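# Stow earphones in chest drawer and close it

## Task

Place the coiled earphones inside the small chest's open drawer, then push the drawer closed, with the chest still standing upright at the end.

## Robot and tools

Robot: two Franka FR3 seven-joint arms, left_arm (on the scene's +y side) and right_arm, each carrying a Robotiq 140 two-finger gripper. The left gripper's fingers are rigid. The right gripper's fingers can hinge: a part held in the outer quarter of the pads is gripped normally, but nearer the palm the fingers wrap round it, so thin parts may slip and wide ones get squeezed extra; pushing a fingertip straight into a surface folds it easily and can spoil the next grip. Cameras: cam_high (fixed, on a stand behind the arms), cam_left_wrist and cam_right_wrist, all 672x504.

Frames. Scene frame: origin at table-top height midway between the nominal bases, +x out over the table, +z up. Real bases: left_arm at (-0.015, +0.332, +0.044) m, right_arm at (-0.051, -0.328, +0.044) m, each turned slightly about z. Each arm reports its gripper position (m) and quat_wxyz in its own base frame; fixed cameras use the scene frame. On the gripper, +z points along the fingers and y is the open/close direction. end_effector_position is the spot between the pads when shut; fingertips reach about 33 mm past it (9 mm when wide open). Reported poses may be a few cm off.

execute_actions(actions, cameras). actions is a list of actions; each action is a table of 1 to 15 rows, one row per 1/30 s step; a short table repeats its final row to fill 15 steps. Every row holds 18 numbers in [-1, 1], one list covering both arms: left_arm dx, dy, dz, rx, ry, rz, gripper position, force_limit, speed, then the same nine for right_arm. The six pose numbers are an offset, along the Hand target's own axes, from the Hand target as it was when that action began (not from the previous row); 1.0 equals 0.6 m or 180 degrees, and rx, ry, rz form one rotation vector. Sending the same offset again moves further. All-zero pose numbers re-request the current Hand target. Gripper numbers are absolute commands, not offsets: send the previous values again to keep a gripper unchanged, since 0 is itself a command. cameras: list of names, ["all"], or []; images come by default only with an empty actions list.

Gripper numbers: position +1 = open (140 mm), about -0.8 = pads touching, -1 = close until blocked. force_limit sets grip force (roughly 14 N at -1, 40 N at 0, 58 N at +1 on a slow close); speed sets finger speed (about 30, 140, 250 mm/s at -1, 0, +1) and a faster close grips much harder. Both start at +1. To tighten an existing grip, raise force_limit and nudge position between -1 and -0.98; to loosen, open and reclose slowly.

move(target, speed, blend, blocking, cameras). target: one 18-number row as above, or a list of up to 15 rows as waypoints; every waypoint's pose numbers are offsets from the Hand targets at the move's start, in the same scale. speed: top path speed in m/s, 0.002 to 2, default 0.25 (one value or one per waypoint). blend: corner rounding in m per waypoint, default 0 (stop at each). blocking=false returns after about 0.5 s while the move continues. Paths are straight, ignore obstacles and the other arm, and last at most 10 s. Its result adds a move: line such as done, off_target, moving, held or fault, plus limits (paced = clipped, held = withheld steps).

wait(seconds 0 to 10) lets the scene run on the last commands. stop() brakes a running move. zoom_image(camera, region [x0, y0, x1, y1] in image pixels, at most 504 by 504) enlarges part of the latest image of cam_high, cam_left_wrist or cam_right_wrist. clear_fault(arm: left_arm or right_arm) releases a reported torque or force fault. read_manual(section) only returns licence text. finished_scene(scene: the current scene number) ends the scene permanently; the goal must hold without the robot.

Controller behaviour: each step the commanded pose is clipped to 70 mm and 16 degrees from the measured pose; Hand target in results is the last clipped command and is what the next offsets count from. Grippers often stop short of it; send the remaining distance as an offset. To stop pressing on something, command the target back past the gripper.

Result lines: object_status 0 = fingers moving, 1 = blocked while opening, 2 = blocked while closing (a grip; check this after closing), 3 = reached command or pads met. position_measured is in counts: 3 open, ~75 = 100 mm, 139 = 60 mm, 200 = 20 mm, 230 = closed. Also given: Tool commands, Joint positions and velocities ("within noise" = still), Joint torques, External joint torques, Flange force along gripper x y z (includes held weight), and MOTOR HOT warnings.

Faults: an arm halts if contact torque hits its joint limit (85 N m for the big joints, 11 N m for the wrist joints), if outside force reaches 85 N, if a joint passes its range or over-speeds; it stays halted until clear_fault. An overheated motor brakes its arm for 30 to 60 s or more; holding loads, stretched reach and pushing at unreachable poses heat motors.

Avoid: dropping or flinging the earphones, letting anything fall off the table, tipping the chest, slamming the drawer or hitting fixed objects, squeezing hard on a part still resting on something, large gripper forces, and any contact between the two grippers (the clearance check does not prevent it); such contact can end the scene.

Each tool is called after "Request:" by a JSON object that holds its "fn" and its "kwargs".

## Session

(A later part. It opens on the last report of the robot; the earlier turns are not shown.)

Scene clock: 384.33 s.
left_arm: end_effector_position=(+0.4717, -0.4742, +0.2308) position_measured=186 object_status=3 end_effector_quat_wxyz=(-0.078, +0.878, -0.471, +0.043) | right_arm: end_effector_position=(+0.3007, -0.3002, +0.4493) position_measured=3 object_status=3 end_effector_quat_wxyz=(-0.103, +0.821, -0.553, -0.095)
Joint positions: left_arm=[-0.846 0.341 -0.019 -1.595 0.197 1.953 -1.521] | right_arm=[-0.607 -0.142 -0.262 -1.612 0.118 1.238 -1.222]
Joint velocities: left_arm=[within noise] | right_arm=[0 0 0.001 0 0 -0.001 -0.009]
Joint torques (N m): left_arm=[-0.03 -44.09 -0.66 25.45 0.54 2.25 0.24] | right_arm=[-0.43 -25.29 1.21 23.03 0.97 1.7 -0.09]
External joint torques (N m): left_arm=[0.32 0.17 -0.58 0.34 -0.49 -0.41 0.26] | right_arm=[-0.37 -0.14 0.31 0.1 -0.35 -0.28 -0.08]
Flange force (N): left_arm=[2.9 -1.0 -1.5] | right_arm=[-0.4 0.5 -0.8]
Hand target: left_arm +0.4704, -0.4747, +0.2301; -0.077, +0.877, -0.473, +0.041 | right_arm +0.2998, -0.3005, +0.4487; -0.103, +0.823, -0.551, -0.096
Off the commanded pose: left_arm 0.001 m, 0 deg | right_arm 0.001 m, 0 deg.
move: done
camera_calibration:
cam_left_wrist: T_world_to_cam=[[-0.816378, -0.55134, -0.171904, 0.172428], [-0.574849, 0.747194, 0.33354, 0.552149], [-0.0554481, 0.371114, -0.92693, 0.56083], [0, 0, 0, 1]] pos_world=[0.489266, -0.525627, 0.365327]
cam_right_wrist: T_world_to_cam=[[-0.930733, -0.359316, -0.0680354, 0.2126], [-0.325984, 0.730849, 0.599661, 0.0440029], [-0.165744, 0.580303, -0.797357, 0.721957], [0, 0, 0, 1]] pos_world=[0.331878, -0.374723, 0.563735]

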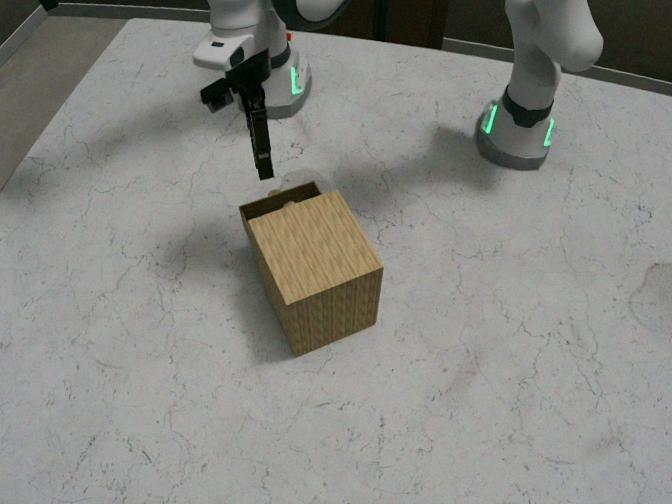

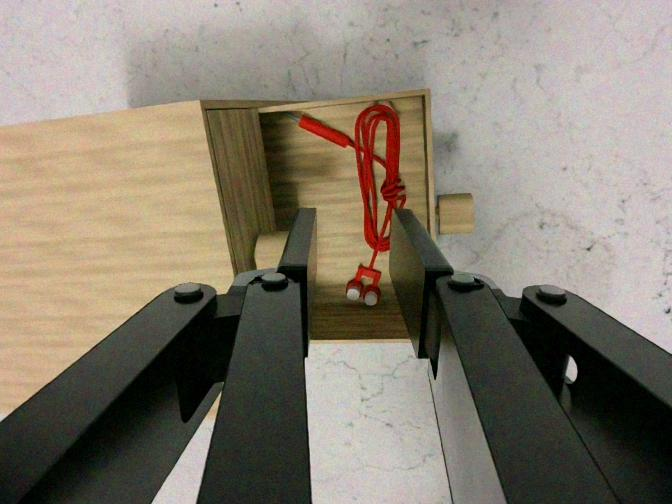

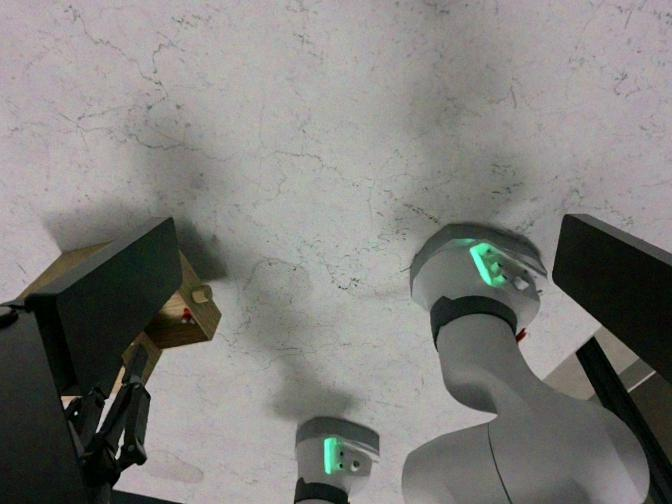

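Request:
{"fn": "move", "kwargs": {"target": [[-0.0187, 0.1918, -0.0422, 0.1110, -0.0140, -0.0388, -0.85, -1, -0.5, 0, 0, 0, 0, 0, 0, 1, 1, 1], [-0.0187, 0.2357, 0.2060, 0.1110, -0.0140, -0.0388, -0.85, -1, -0.5, 0, 0, 0, 0, 0, 0, 1, 1, 1]], "speed": 0.25, "blend": 0.03, "cameras": ["all"]}}

Request:
{"fn": "zoom_image", "kwargs": {"camera": "cam_left_wrist", "region": [100, 0, 600, 420]}}

Request:
{"fn": "zoom_image", "kwargs": {"camera": "cam_right_wrist", "region": [30, 180, 300, 450]}}

Request:
{"fn": "zoom_image", "kwargs": {"camera": "cam_high", "region": [200, 120, 400, 280]}}

Scene clock: 422.43 s.
left_arm: end_effector_position=(+0.3653, -0.5290, +0.0828) position_measured=232 object_status=3 end_effector_quat_wxyz=(-0.236, +0.877, -0.405, +0.106) | right_arm: end_effector_position=(+0.3007, -0.3002, +0.4493) position_measured=3 object_status=3 end_effector_quat_wxyz=(-0.103, +0.822, -0.552, -0.095)
Joint positions: left_arm=[-1.228 0.58 0.064 -1.649 0.509 1.998 -2.146] | right_arm=[-0.607 -0.141 -0.262 -1.612 0.118 1.238 -1.224]
Joint velocities: left_arm=[0 0.001 0.002 0.001 0 0.002 -0.006] | right_arm=[within noise]
Joint torques (N m): left_arm=[-0.61 -49.29 1.93 23.13 1.46 1.71 -0.1] | right_arm=[-0.43 -25.27 1.26 23.09 1 1.71 -0.11]
External joint torques (N m): left_arm=[-0.53 -0.68 -0.02 0.1 0.31 0.16 -0.04] | right_arm=[-0.38 -0.15 0.35 0.18 -0.32 -0.26 -0.1]
Flange force (N): left_arm=[-2.1 -0.5 -0.5] | right_arm=[-0.2 0.3 -1.1]
Hand target: left_arm +0.3658, -0.5299, +0.0838; -0.235, +0.878, -0.403, +0.108 | right_arm +0.2998, -0.3005, +0.4487; -0.103, +0.823, -0.551, -0.096
Off the commanded pose: left_arm 0.001 m, 0 deg | right_arm 0.001 m, 0 deg.
move: done
camera_calibration:
cam_left_wrist: T_world_to_cam=[[-0.656436, -0.568727, -0.495622, -0.0108922], [-0.743722, 0.597949, 0.29889, 0.566931], [0.12637, 0.564807, -0.81549, 0.464926], [0, 0, 0, 1]] pos_world=[0.355736, -0.607784, 0.204294]
cam_right_wrist: T_world_to_cam=[[-0.930028, -0.361065, -0.0684083, 0.212003], [-0.327578, 0.730166, 0.599624, 0.0443294], [-0.166554, 0.580077, -0.797352, 0.722156], [0, 0, 0, 1]] pos_world=[0.331968, -0.374727, 0.563734]

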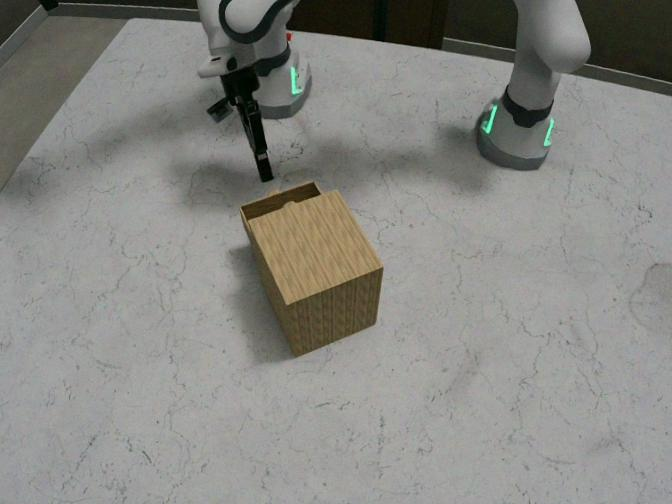

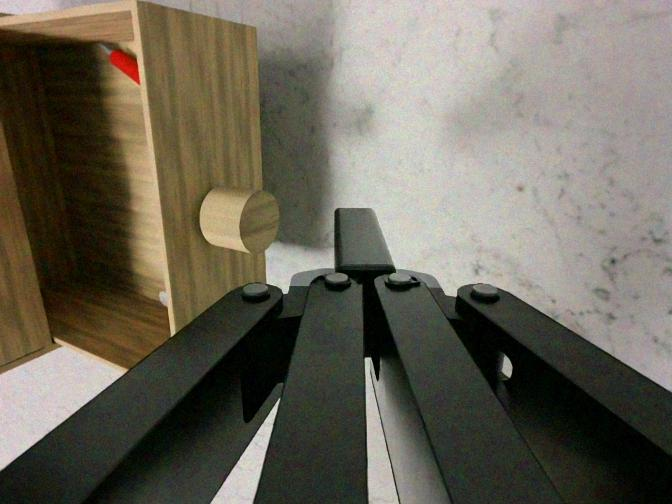

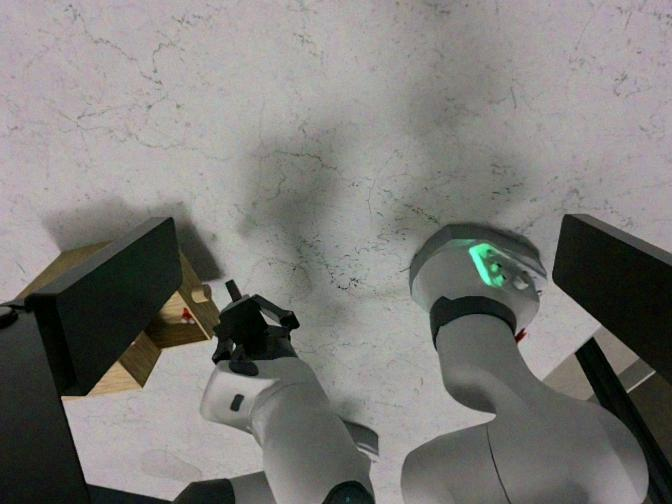

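Scaled by 1.008 from the camera's 672x504 image, which has a finer 960x720 frame.

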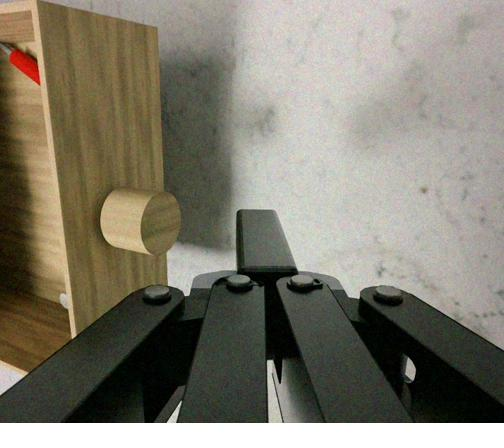

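Scaled by 1.867 from the camera's 672x504 image, which has a finer 960x720 frame.

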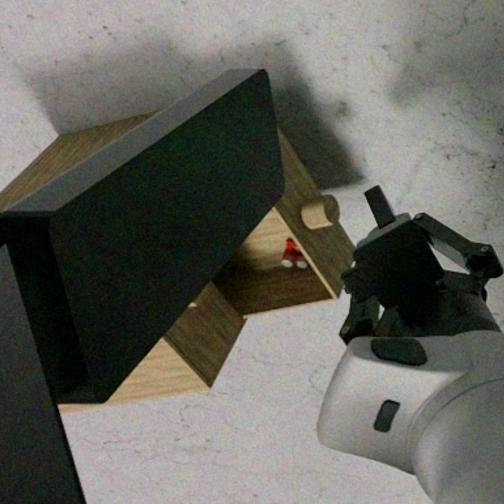

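Scaled by 2.520 from the camera's 672x504 image, which has a finer 960x720 frame.

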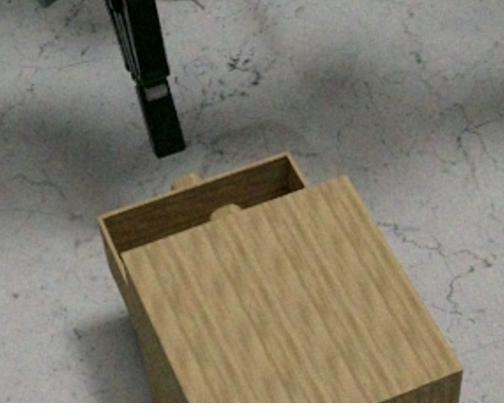

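Request:
{"fn": "move", "kwargs": {"target": [0, -0.1804, 0.1042, 0, 0, 0, -0.85, -1, -0.5, 0, 0, 0, 0, 0, 0, 1, 1, 1], "speed": 0.07, "cameras": ["all"]}}

Request:
{"fn": "zoom_image", "kwargs": {"camera": "cam_left_wrist", "region": [100, 0, 600, 420]}}

Request:
{"fn": "zoom_image", "kwargs": {"camera": "cam_high", "region": [200, 120, 400, 280]}}

Scene clock: 439.03 s.
left_arm: end_effector_position=(+0.4599, -0.4483, +0.0832) position_measured=232 object_status=3 end_effector_quat_wxyz=(-0.236, +0.879, -0.400, +0.108) | right_arm: end_effector_position=(+0.3007, -0.3002, +0.4493) position_measured=3 object_status=3 end_effector_quat_wxyz=(-0.103, +0.822, -0.552, -0.095)
Joint positions: left_arm=[-1.072 0.501 0.107 -1.795 0.568 2.145 -2.043] | right_arm=[-0.607 -0.141 -0.262 -1.612 0.118 1.238 -1.224]
Joint velocities: left_arm=[0 0 0.001 0.001 0.001 0.002 0.005] | right_arm=[within noise]
Joint torques (N m): left_arm=[0.49 -46.86 1.75 22.55 1.38 1.9 0.06] | right_arm=[-0.4 -25.34 1.26 23.05 1 1.7 -0.13]
External joint torques (N m): left_arm=[0.46 -0.79 -0.62 -0.16 0.49 0.22 0.11] | right_arm=[-0.35 -0.17 0.35 0.09 -0.33 -0.28 -0.12]
Flange force (N): left_arm=[-3.1 -1.4 -0.2] | right_arm=[-0.4 0.5 -0.7]
Hand target: left_arm +0.4606, -0.4484, +0.0838; -0.235, +0.878, -0.403, +0.108 | right_arm +0.2998, -0.3005, +0.4487; -0.103, +0.823, -0.551, -0.096
Off the commanded pose: left_arm 0.001 m, 0 deg | right_arm 0.001 m, 0 deg.
move: done
camera_calibration:
cam_left_wrist: T_world_to_cam=[[-0.648777, -0.577098, -0.49603, 0.0900827], [-0.750617, 0.592512, 0.292412, 0.59012], [0.125154, 0.562039, -0.817587, 0.407263], [0, 0, 0, 1]] pos_world=[0.450427, -0.526564, 0.205099]
cam_right_wrist: T_world_to_cam=[[-0.930028, -0.361065, -0.0684083, 0.212003], [-0.327578, 0.730166, 0.599624, 0.0443294], [-0.166554, 0.580077, -0.797352, 0.722156], [0, 0, 0, 1]] pos_world=[0.331968, -0.374727, 0.563734]

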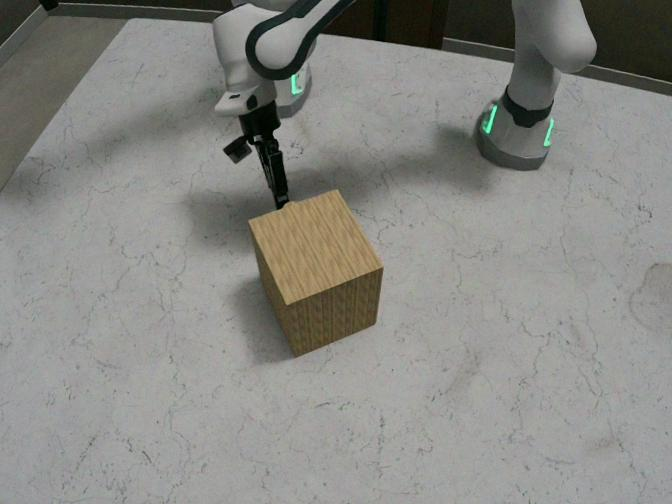

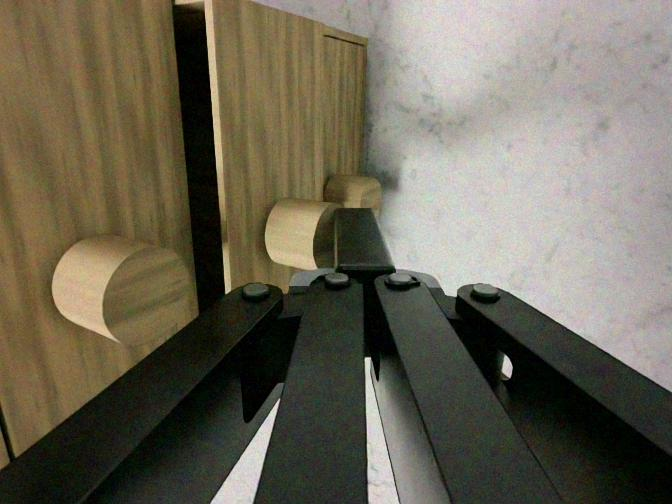

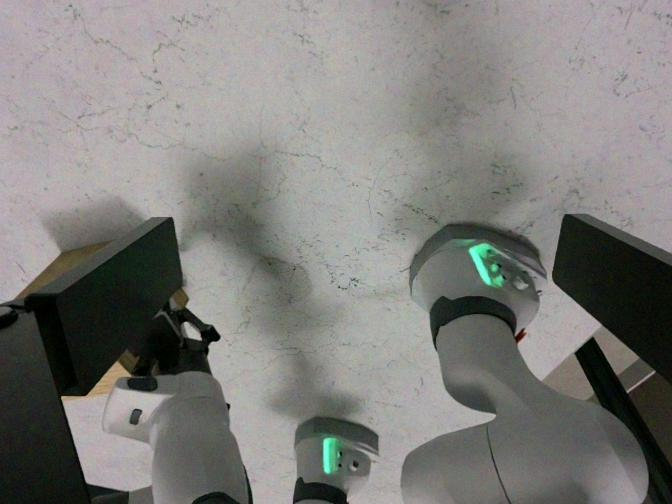

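Scaled by 1.008 from the camera's 672x504 image, which has a finer 960x720 frame.

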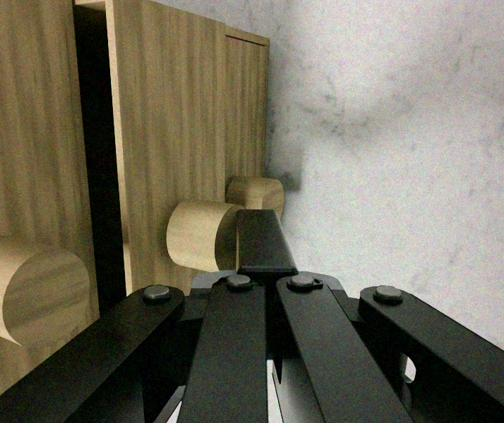

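Scaled by 2.520 from the camera's 672x504 image, which has a finer 960x720 frame.

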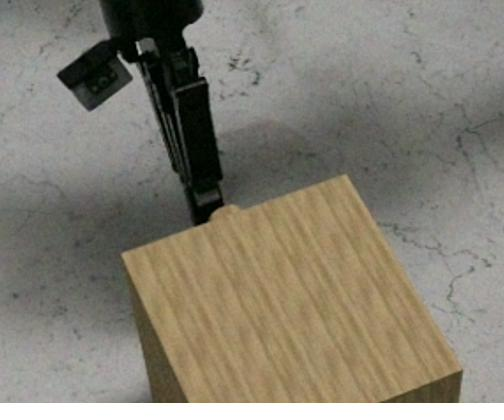

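Request:
{"fn": "move", "kwargs": {"target": [0, -0.0217, 0.0125, 0, 0, 0, -0.85, -1, -0.5, 0, 0, 0, 0, 0, 0, 1, 1, 1], "speed": 0.03, "cameras": ["cam_left_wrist"]}}

Request:
{"fn": "zoom_image", "kwargs": {"camera": "cam_left_wrist", "region": [80, 0, 480, 300]}}

Scene clock: 446.03 s.
left_arm: end_effector_position=(+0.4702, -0.4393, +0.0830) position_measured=232 object_status=3 end_effector_quat_wxyz=(-0.235, +0.879, -0.401, +0.107) | right_arm: end_effector_position=(+0.3007, -0.3002, +0.4493) position_measured=3 object_status=3 end_effector_quat_wxyz=(-0.103, +0.822, -0.552, -0.095)
Joint positions: left_arm=[-1.053 0.496 0.111 -1.805 0.573 2.16 -2.027] | right_arm=[-0.607 -0.141 -0.262 -1.612 0.118 1.238 -1.224]
Joint velocities: left_arm=[0.001 0 0 0 0.001 0.001 0.008] | right_arm=[within noise]
Joint torques (N m): left_arm=[0.57 -46.64 2.04 22.52 1.42 2.03 0.15] | right_arm=[-0.36 -25.31 1.25 23.07 1 1.71 -0.11]
External joint torques (N m): left_arm=[0.7 -0.52 -0.23 -0.29 0.56 0.3 0.2] | right_arm=[-0.4 0 0.24 0.05 -0.34 -0.27 -0.09]
Flange force (N): left_arm=[-3.0 -1.6 0.6] | right_arm=[0.0 0.4 -0.9]
Hand target: left_arm +0.4720, -0.4386, +0.0839; -0.235, +0.878, -0.403, +0.108 | right_arm +0.2998, -0.3005, +0.4487; -0.103, +0.823, -0.551, -0.096
Off the commanded pose: left_arm 0.002 m, 0 deg | right_arm 0.001 m, 0 deg.
move: done
camera_calibration:
cam_left_wrist: T_world_to_cam=[[-0.650063, -0.576511, -0.495029, 0.102552], [-0.749533, 0.593622, 0.292941, 0.592546], [0.124976, 0.56147, -0.818005, 0.400625], [0, 0, 0, 1]] pos_world=[0.460729, -0.517564, 0.204898]
Images, in order (width x height): cam_left_wrist 672x504.

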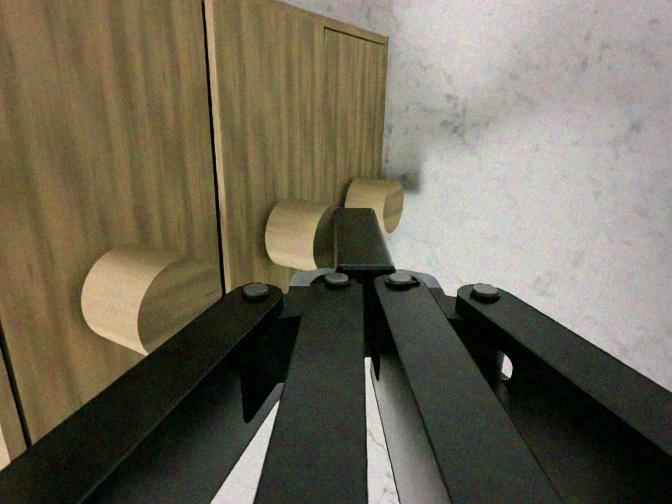

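Scaled by 1.260 from the camera's 672x504 image, which has a finer 960x720 frame.

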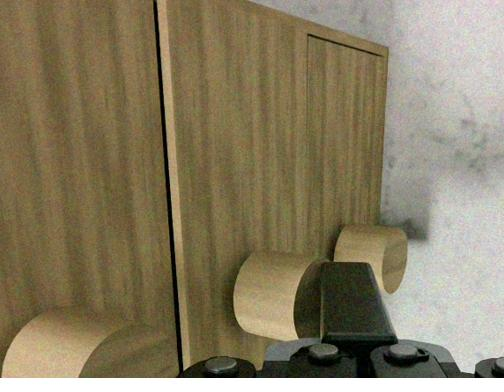

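Request:
{"fn": "move", "kwargs": {"target": [0, -0.0123, 0.0071, 0, 0, 0, -0.85, -1, -0.5, 0, 0, 0, 0, 0, 0, 1, 1, 1], "speed": 0.02, "cameras": ["cam_left_wrist"]}}

Request:
{"fn": "zoom_image", "kwargs": {"camera": "cam_left_wrist", "region": [80, 0, 480, 300]}}

Scene clock: 452.60 s.
left_arm: end_effector_position=(+0.4738, -0.4364, +0.0830) position_measured=232 object_status=3 end_effector_quat_wxyz=(-0.234, +0.878, -0.403, +0.108) | right_arm: end_effector_position=(+0.3007, -0.3002, +0.4493) position_measured=3 object_status=3 end_effector_quat_wxyz=(-0.103, +0.822, -0.552, -0.095)
Joint positions: left_arm=[-1.046 0.493 0.112 -1.81 0.575 2.169 -2.018] | right_arm=[-0.607 -0.141 -0.262 -1.612 0.118 1.238 -1.224]
Joint velocities: left_arm=[0.001 -0.001 0 0.001 0 0.005 0.007] | right_arm=[within noise]
Joint torques (N m): left_arm=[2.5 -46.13 3.9 22.89 1.67 1.94 0.27] | right_arm=[-0.41 -25.33 1.27 23.06 0.99 1.71 -0.1]
External joint torques (N m): left_arm=[2.46 -0.28 1.5 0.17 0.83 0.21 0.32] | right_arm=[-0.48 -0.39 0.24 0.24 -0.35 -0.25 -0.08]
Flange force (N): left_arm=[-0.1 -3.8 2.3] | right_arm=[-0.6 0.7 -1.0]
Hand target: left_arm +0.4785, -0.4330, +0.0839; -0.235, +0.878, -0.403, +0.108 | right_arm +0.2998, -0.3005, +0.4487; -0.103, +0.823, -0.551, -0.096
Off the commanded pose: left_arm 0.006 m, 0 deg | right_arm 0.001 m, 0 deg.
move: off_target (left_arm)
camera_calibration:
cam_left_wrist: T_world_to_cam=[[-0.653156, -0.574552, -0.493232, 0.108789], [-0.746663, 0.597082, 0.293235, 0.593662], [0.126021, 0.559806, -0.818985, 0.397469], [0, 0, 0, 1]] pos_world=[0.464232, -0.514466, 0.205097]
Images, in order (width x height): cam_left_wrist 672x504.

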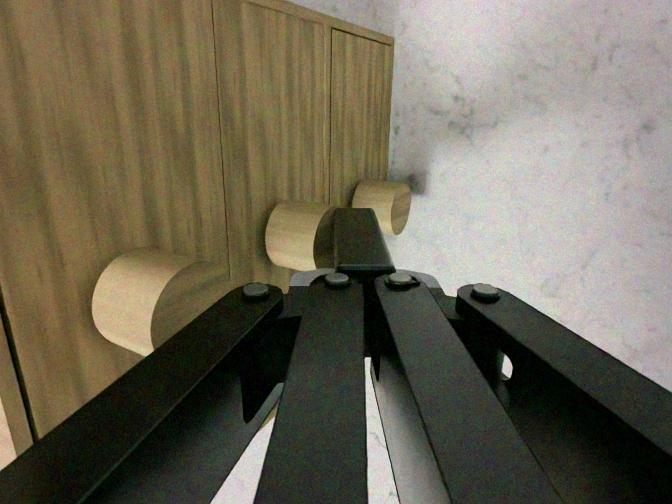

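Scaled by 1.260 from the camera's 672x504 image, which has a finer 960x720 frame.

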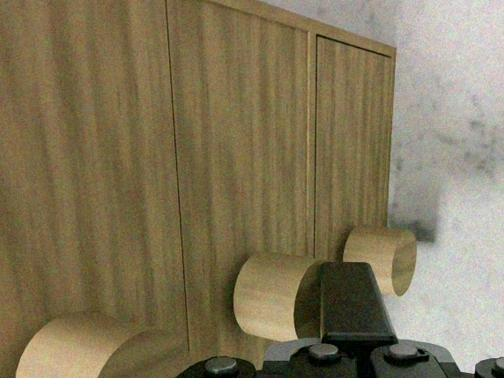

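Request:
{"fn": "move", "kwargs": {"target": [[0, 0.0289, -0.0167, 0, 0, 0, -0.85, -1, -0.5, 0, 0, 0, 0, 0, 0, 1, 1, 1], [0, 0.13, -0.075, 0, 0, 0, -0.85, -1, -0.5, 0, 0, 0, 0, 0, 0, 1, 1, 1]], "speed": [0.04, 0.15], "blend": [0.01, 0], "cameras": ["all"]}}

Request:
{"fn": "zoom_image", "kwargs": {"camera": "cam_left_wrist", "region": [0, 0, 400, 300]}}

Scene clock: 460.47 s.
left_arm: end_effector_position=(+0.4107, -0.4927, +0.0850) position_measured=232 object_status=3 end_effector_quat_wxyz=(-0.235, +0.876, -0.406, +0.109) | right_arm: end_effector_position=(+0.3007, -0.3002, +0.4493) position_measured=3 object_status=3 end_effector_quat_wxyz=(-0.103, +0.822, -0.552, -0.095)
Joint positions: left_arm=[-1.156 0.53 0.083 -1.734 0.542 2.074 -2.096] | right_arm=[-0.607 -0.141 -0.262 -1.612 0.118 1.238 -1.224]
Joint velocities: left_arm=[-0.001 0 0 -0.001 -0.001 -0.001 -0.005] | right_arm=[within noise]
Joint torques (N m): left_arm=[-0.23 -46.54 1.92 23.42 0.53 1.26 -0.24] | right_arm=[-0.43 -25.33 1.27 23.05 0.99 1.72 -0.08]
External joint torques (N m): left_arm=[-0.19 0.66 -0.17 0.5 -0.49 -0.36 -0.19] | right_arm=[-0.36 -0.38 0.41 0.24 -0.33 -0.25 -0.07]
Flange force (N): left_arm=[4.5 2.0 -0.8] | right_arm=[-0.8 0.4 -0.9]
Hand target: left_arm +0.4102, -0.4917, +0.0838; -0.235, +0.878, -0.403, +0.108 | right_arm +0.2998, -0.3005, +0.4487; -0.103, +0.823, -0.551, -0.096
Off the commanded pose: left_arm 0.002 m, 0 deg | right_arm 0.001 m, 0 deg.
move: done
camera_calibration:
cam_left_wrist: T_world_to_cam=[[-0.657045, -0.56803, -0.495615, 0.0411679], [-0.742116, 0.602933, 0.292808, 0.58056], [0.132499, 0.560191, -0.817698, 0.435965], [0, 0, 0, 1]] pos_world=[0.400127, -0.570878, 0.206899]
cam_right_wrist: T_world_to_cam=[[-0.930028, -0.361065, -0.0684083, 0.212003], [-0.327578, 0.730166, 0.599624, 0.0443294], [-0.166554, 0.580077, -0.797352, 0.722156], [0, 0, 0, 1]] pos_world=[0.331968, -0.374727, 0.563734]

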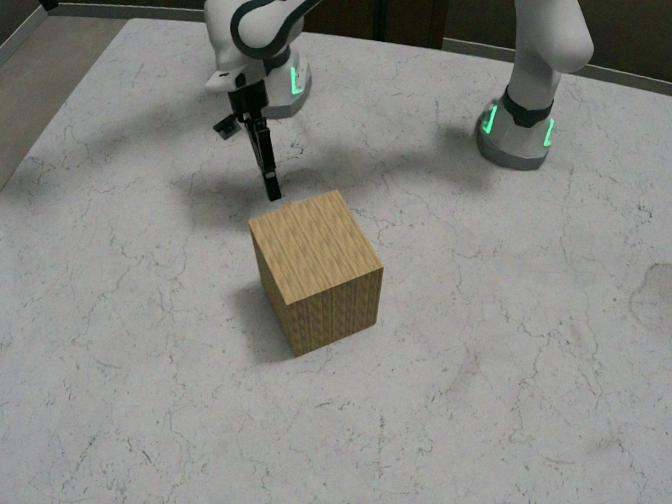

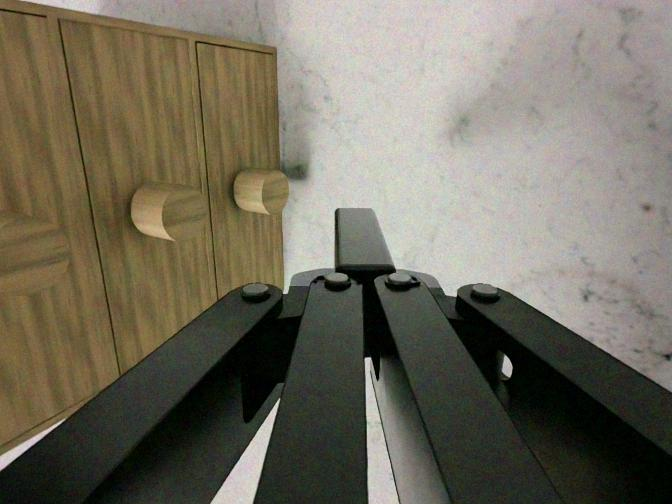

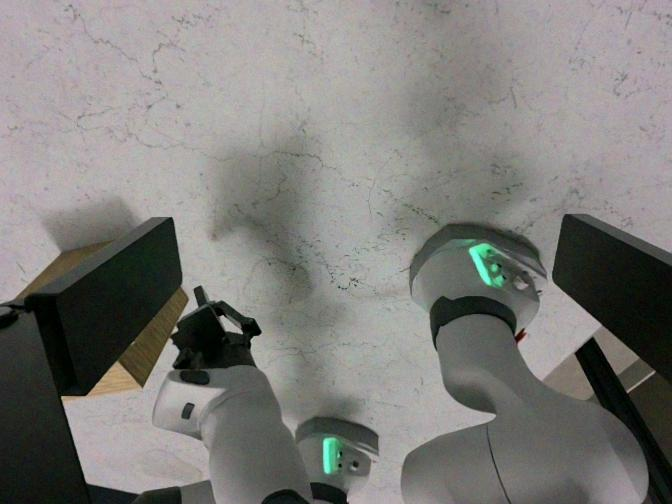

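Scaled by 1.260 from the camera's 672x504 image, which has a finer 960x720 frame.

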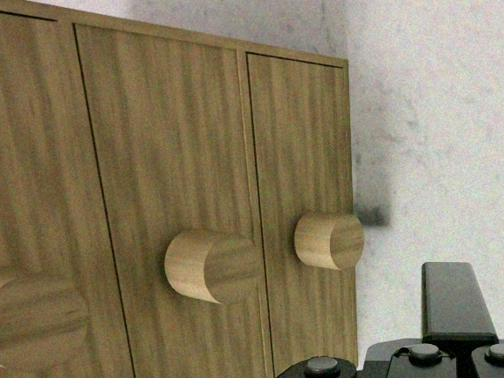

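The middle drawer is flush with the front of the chest, and the chest is upright.

Request:
{"fn": "finished_scene", "kwargs": {"scene": 2}}

The scene is finished: the task was done.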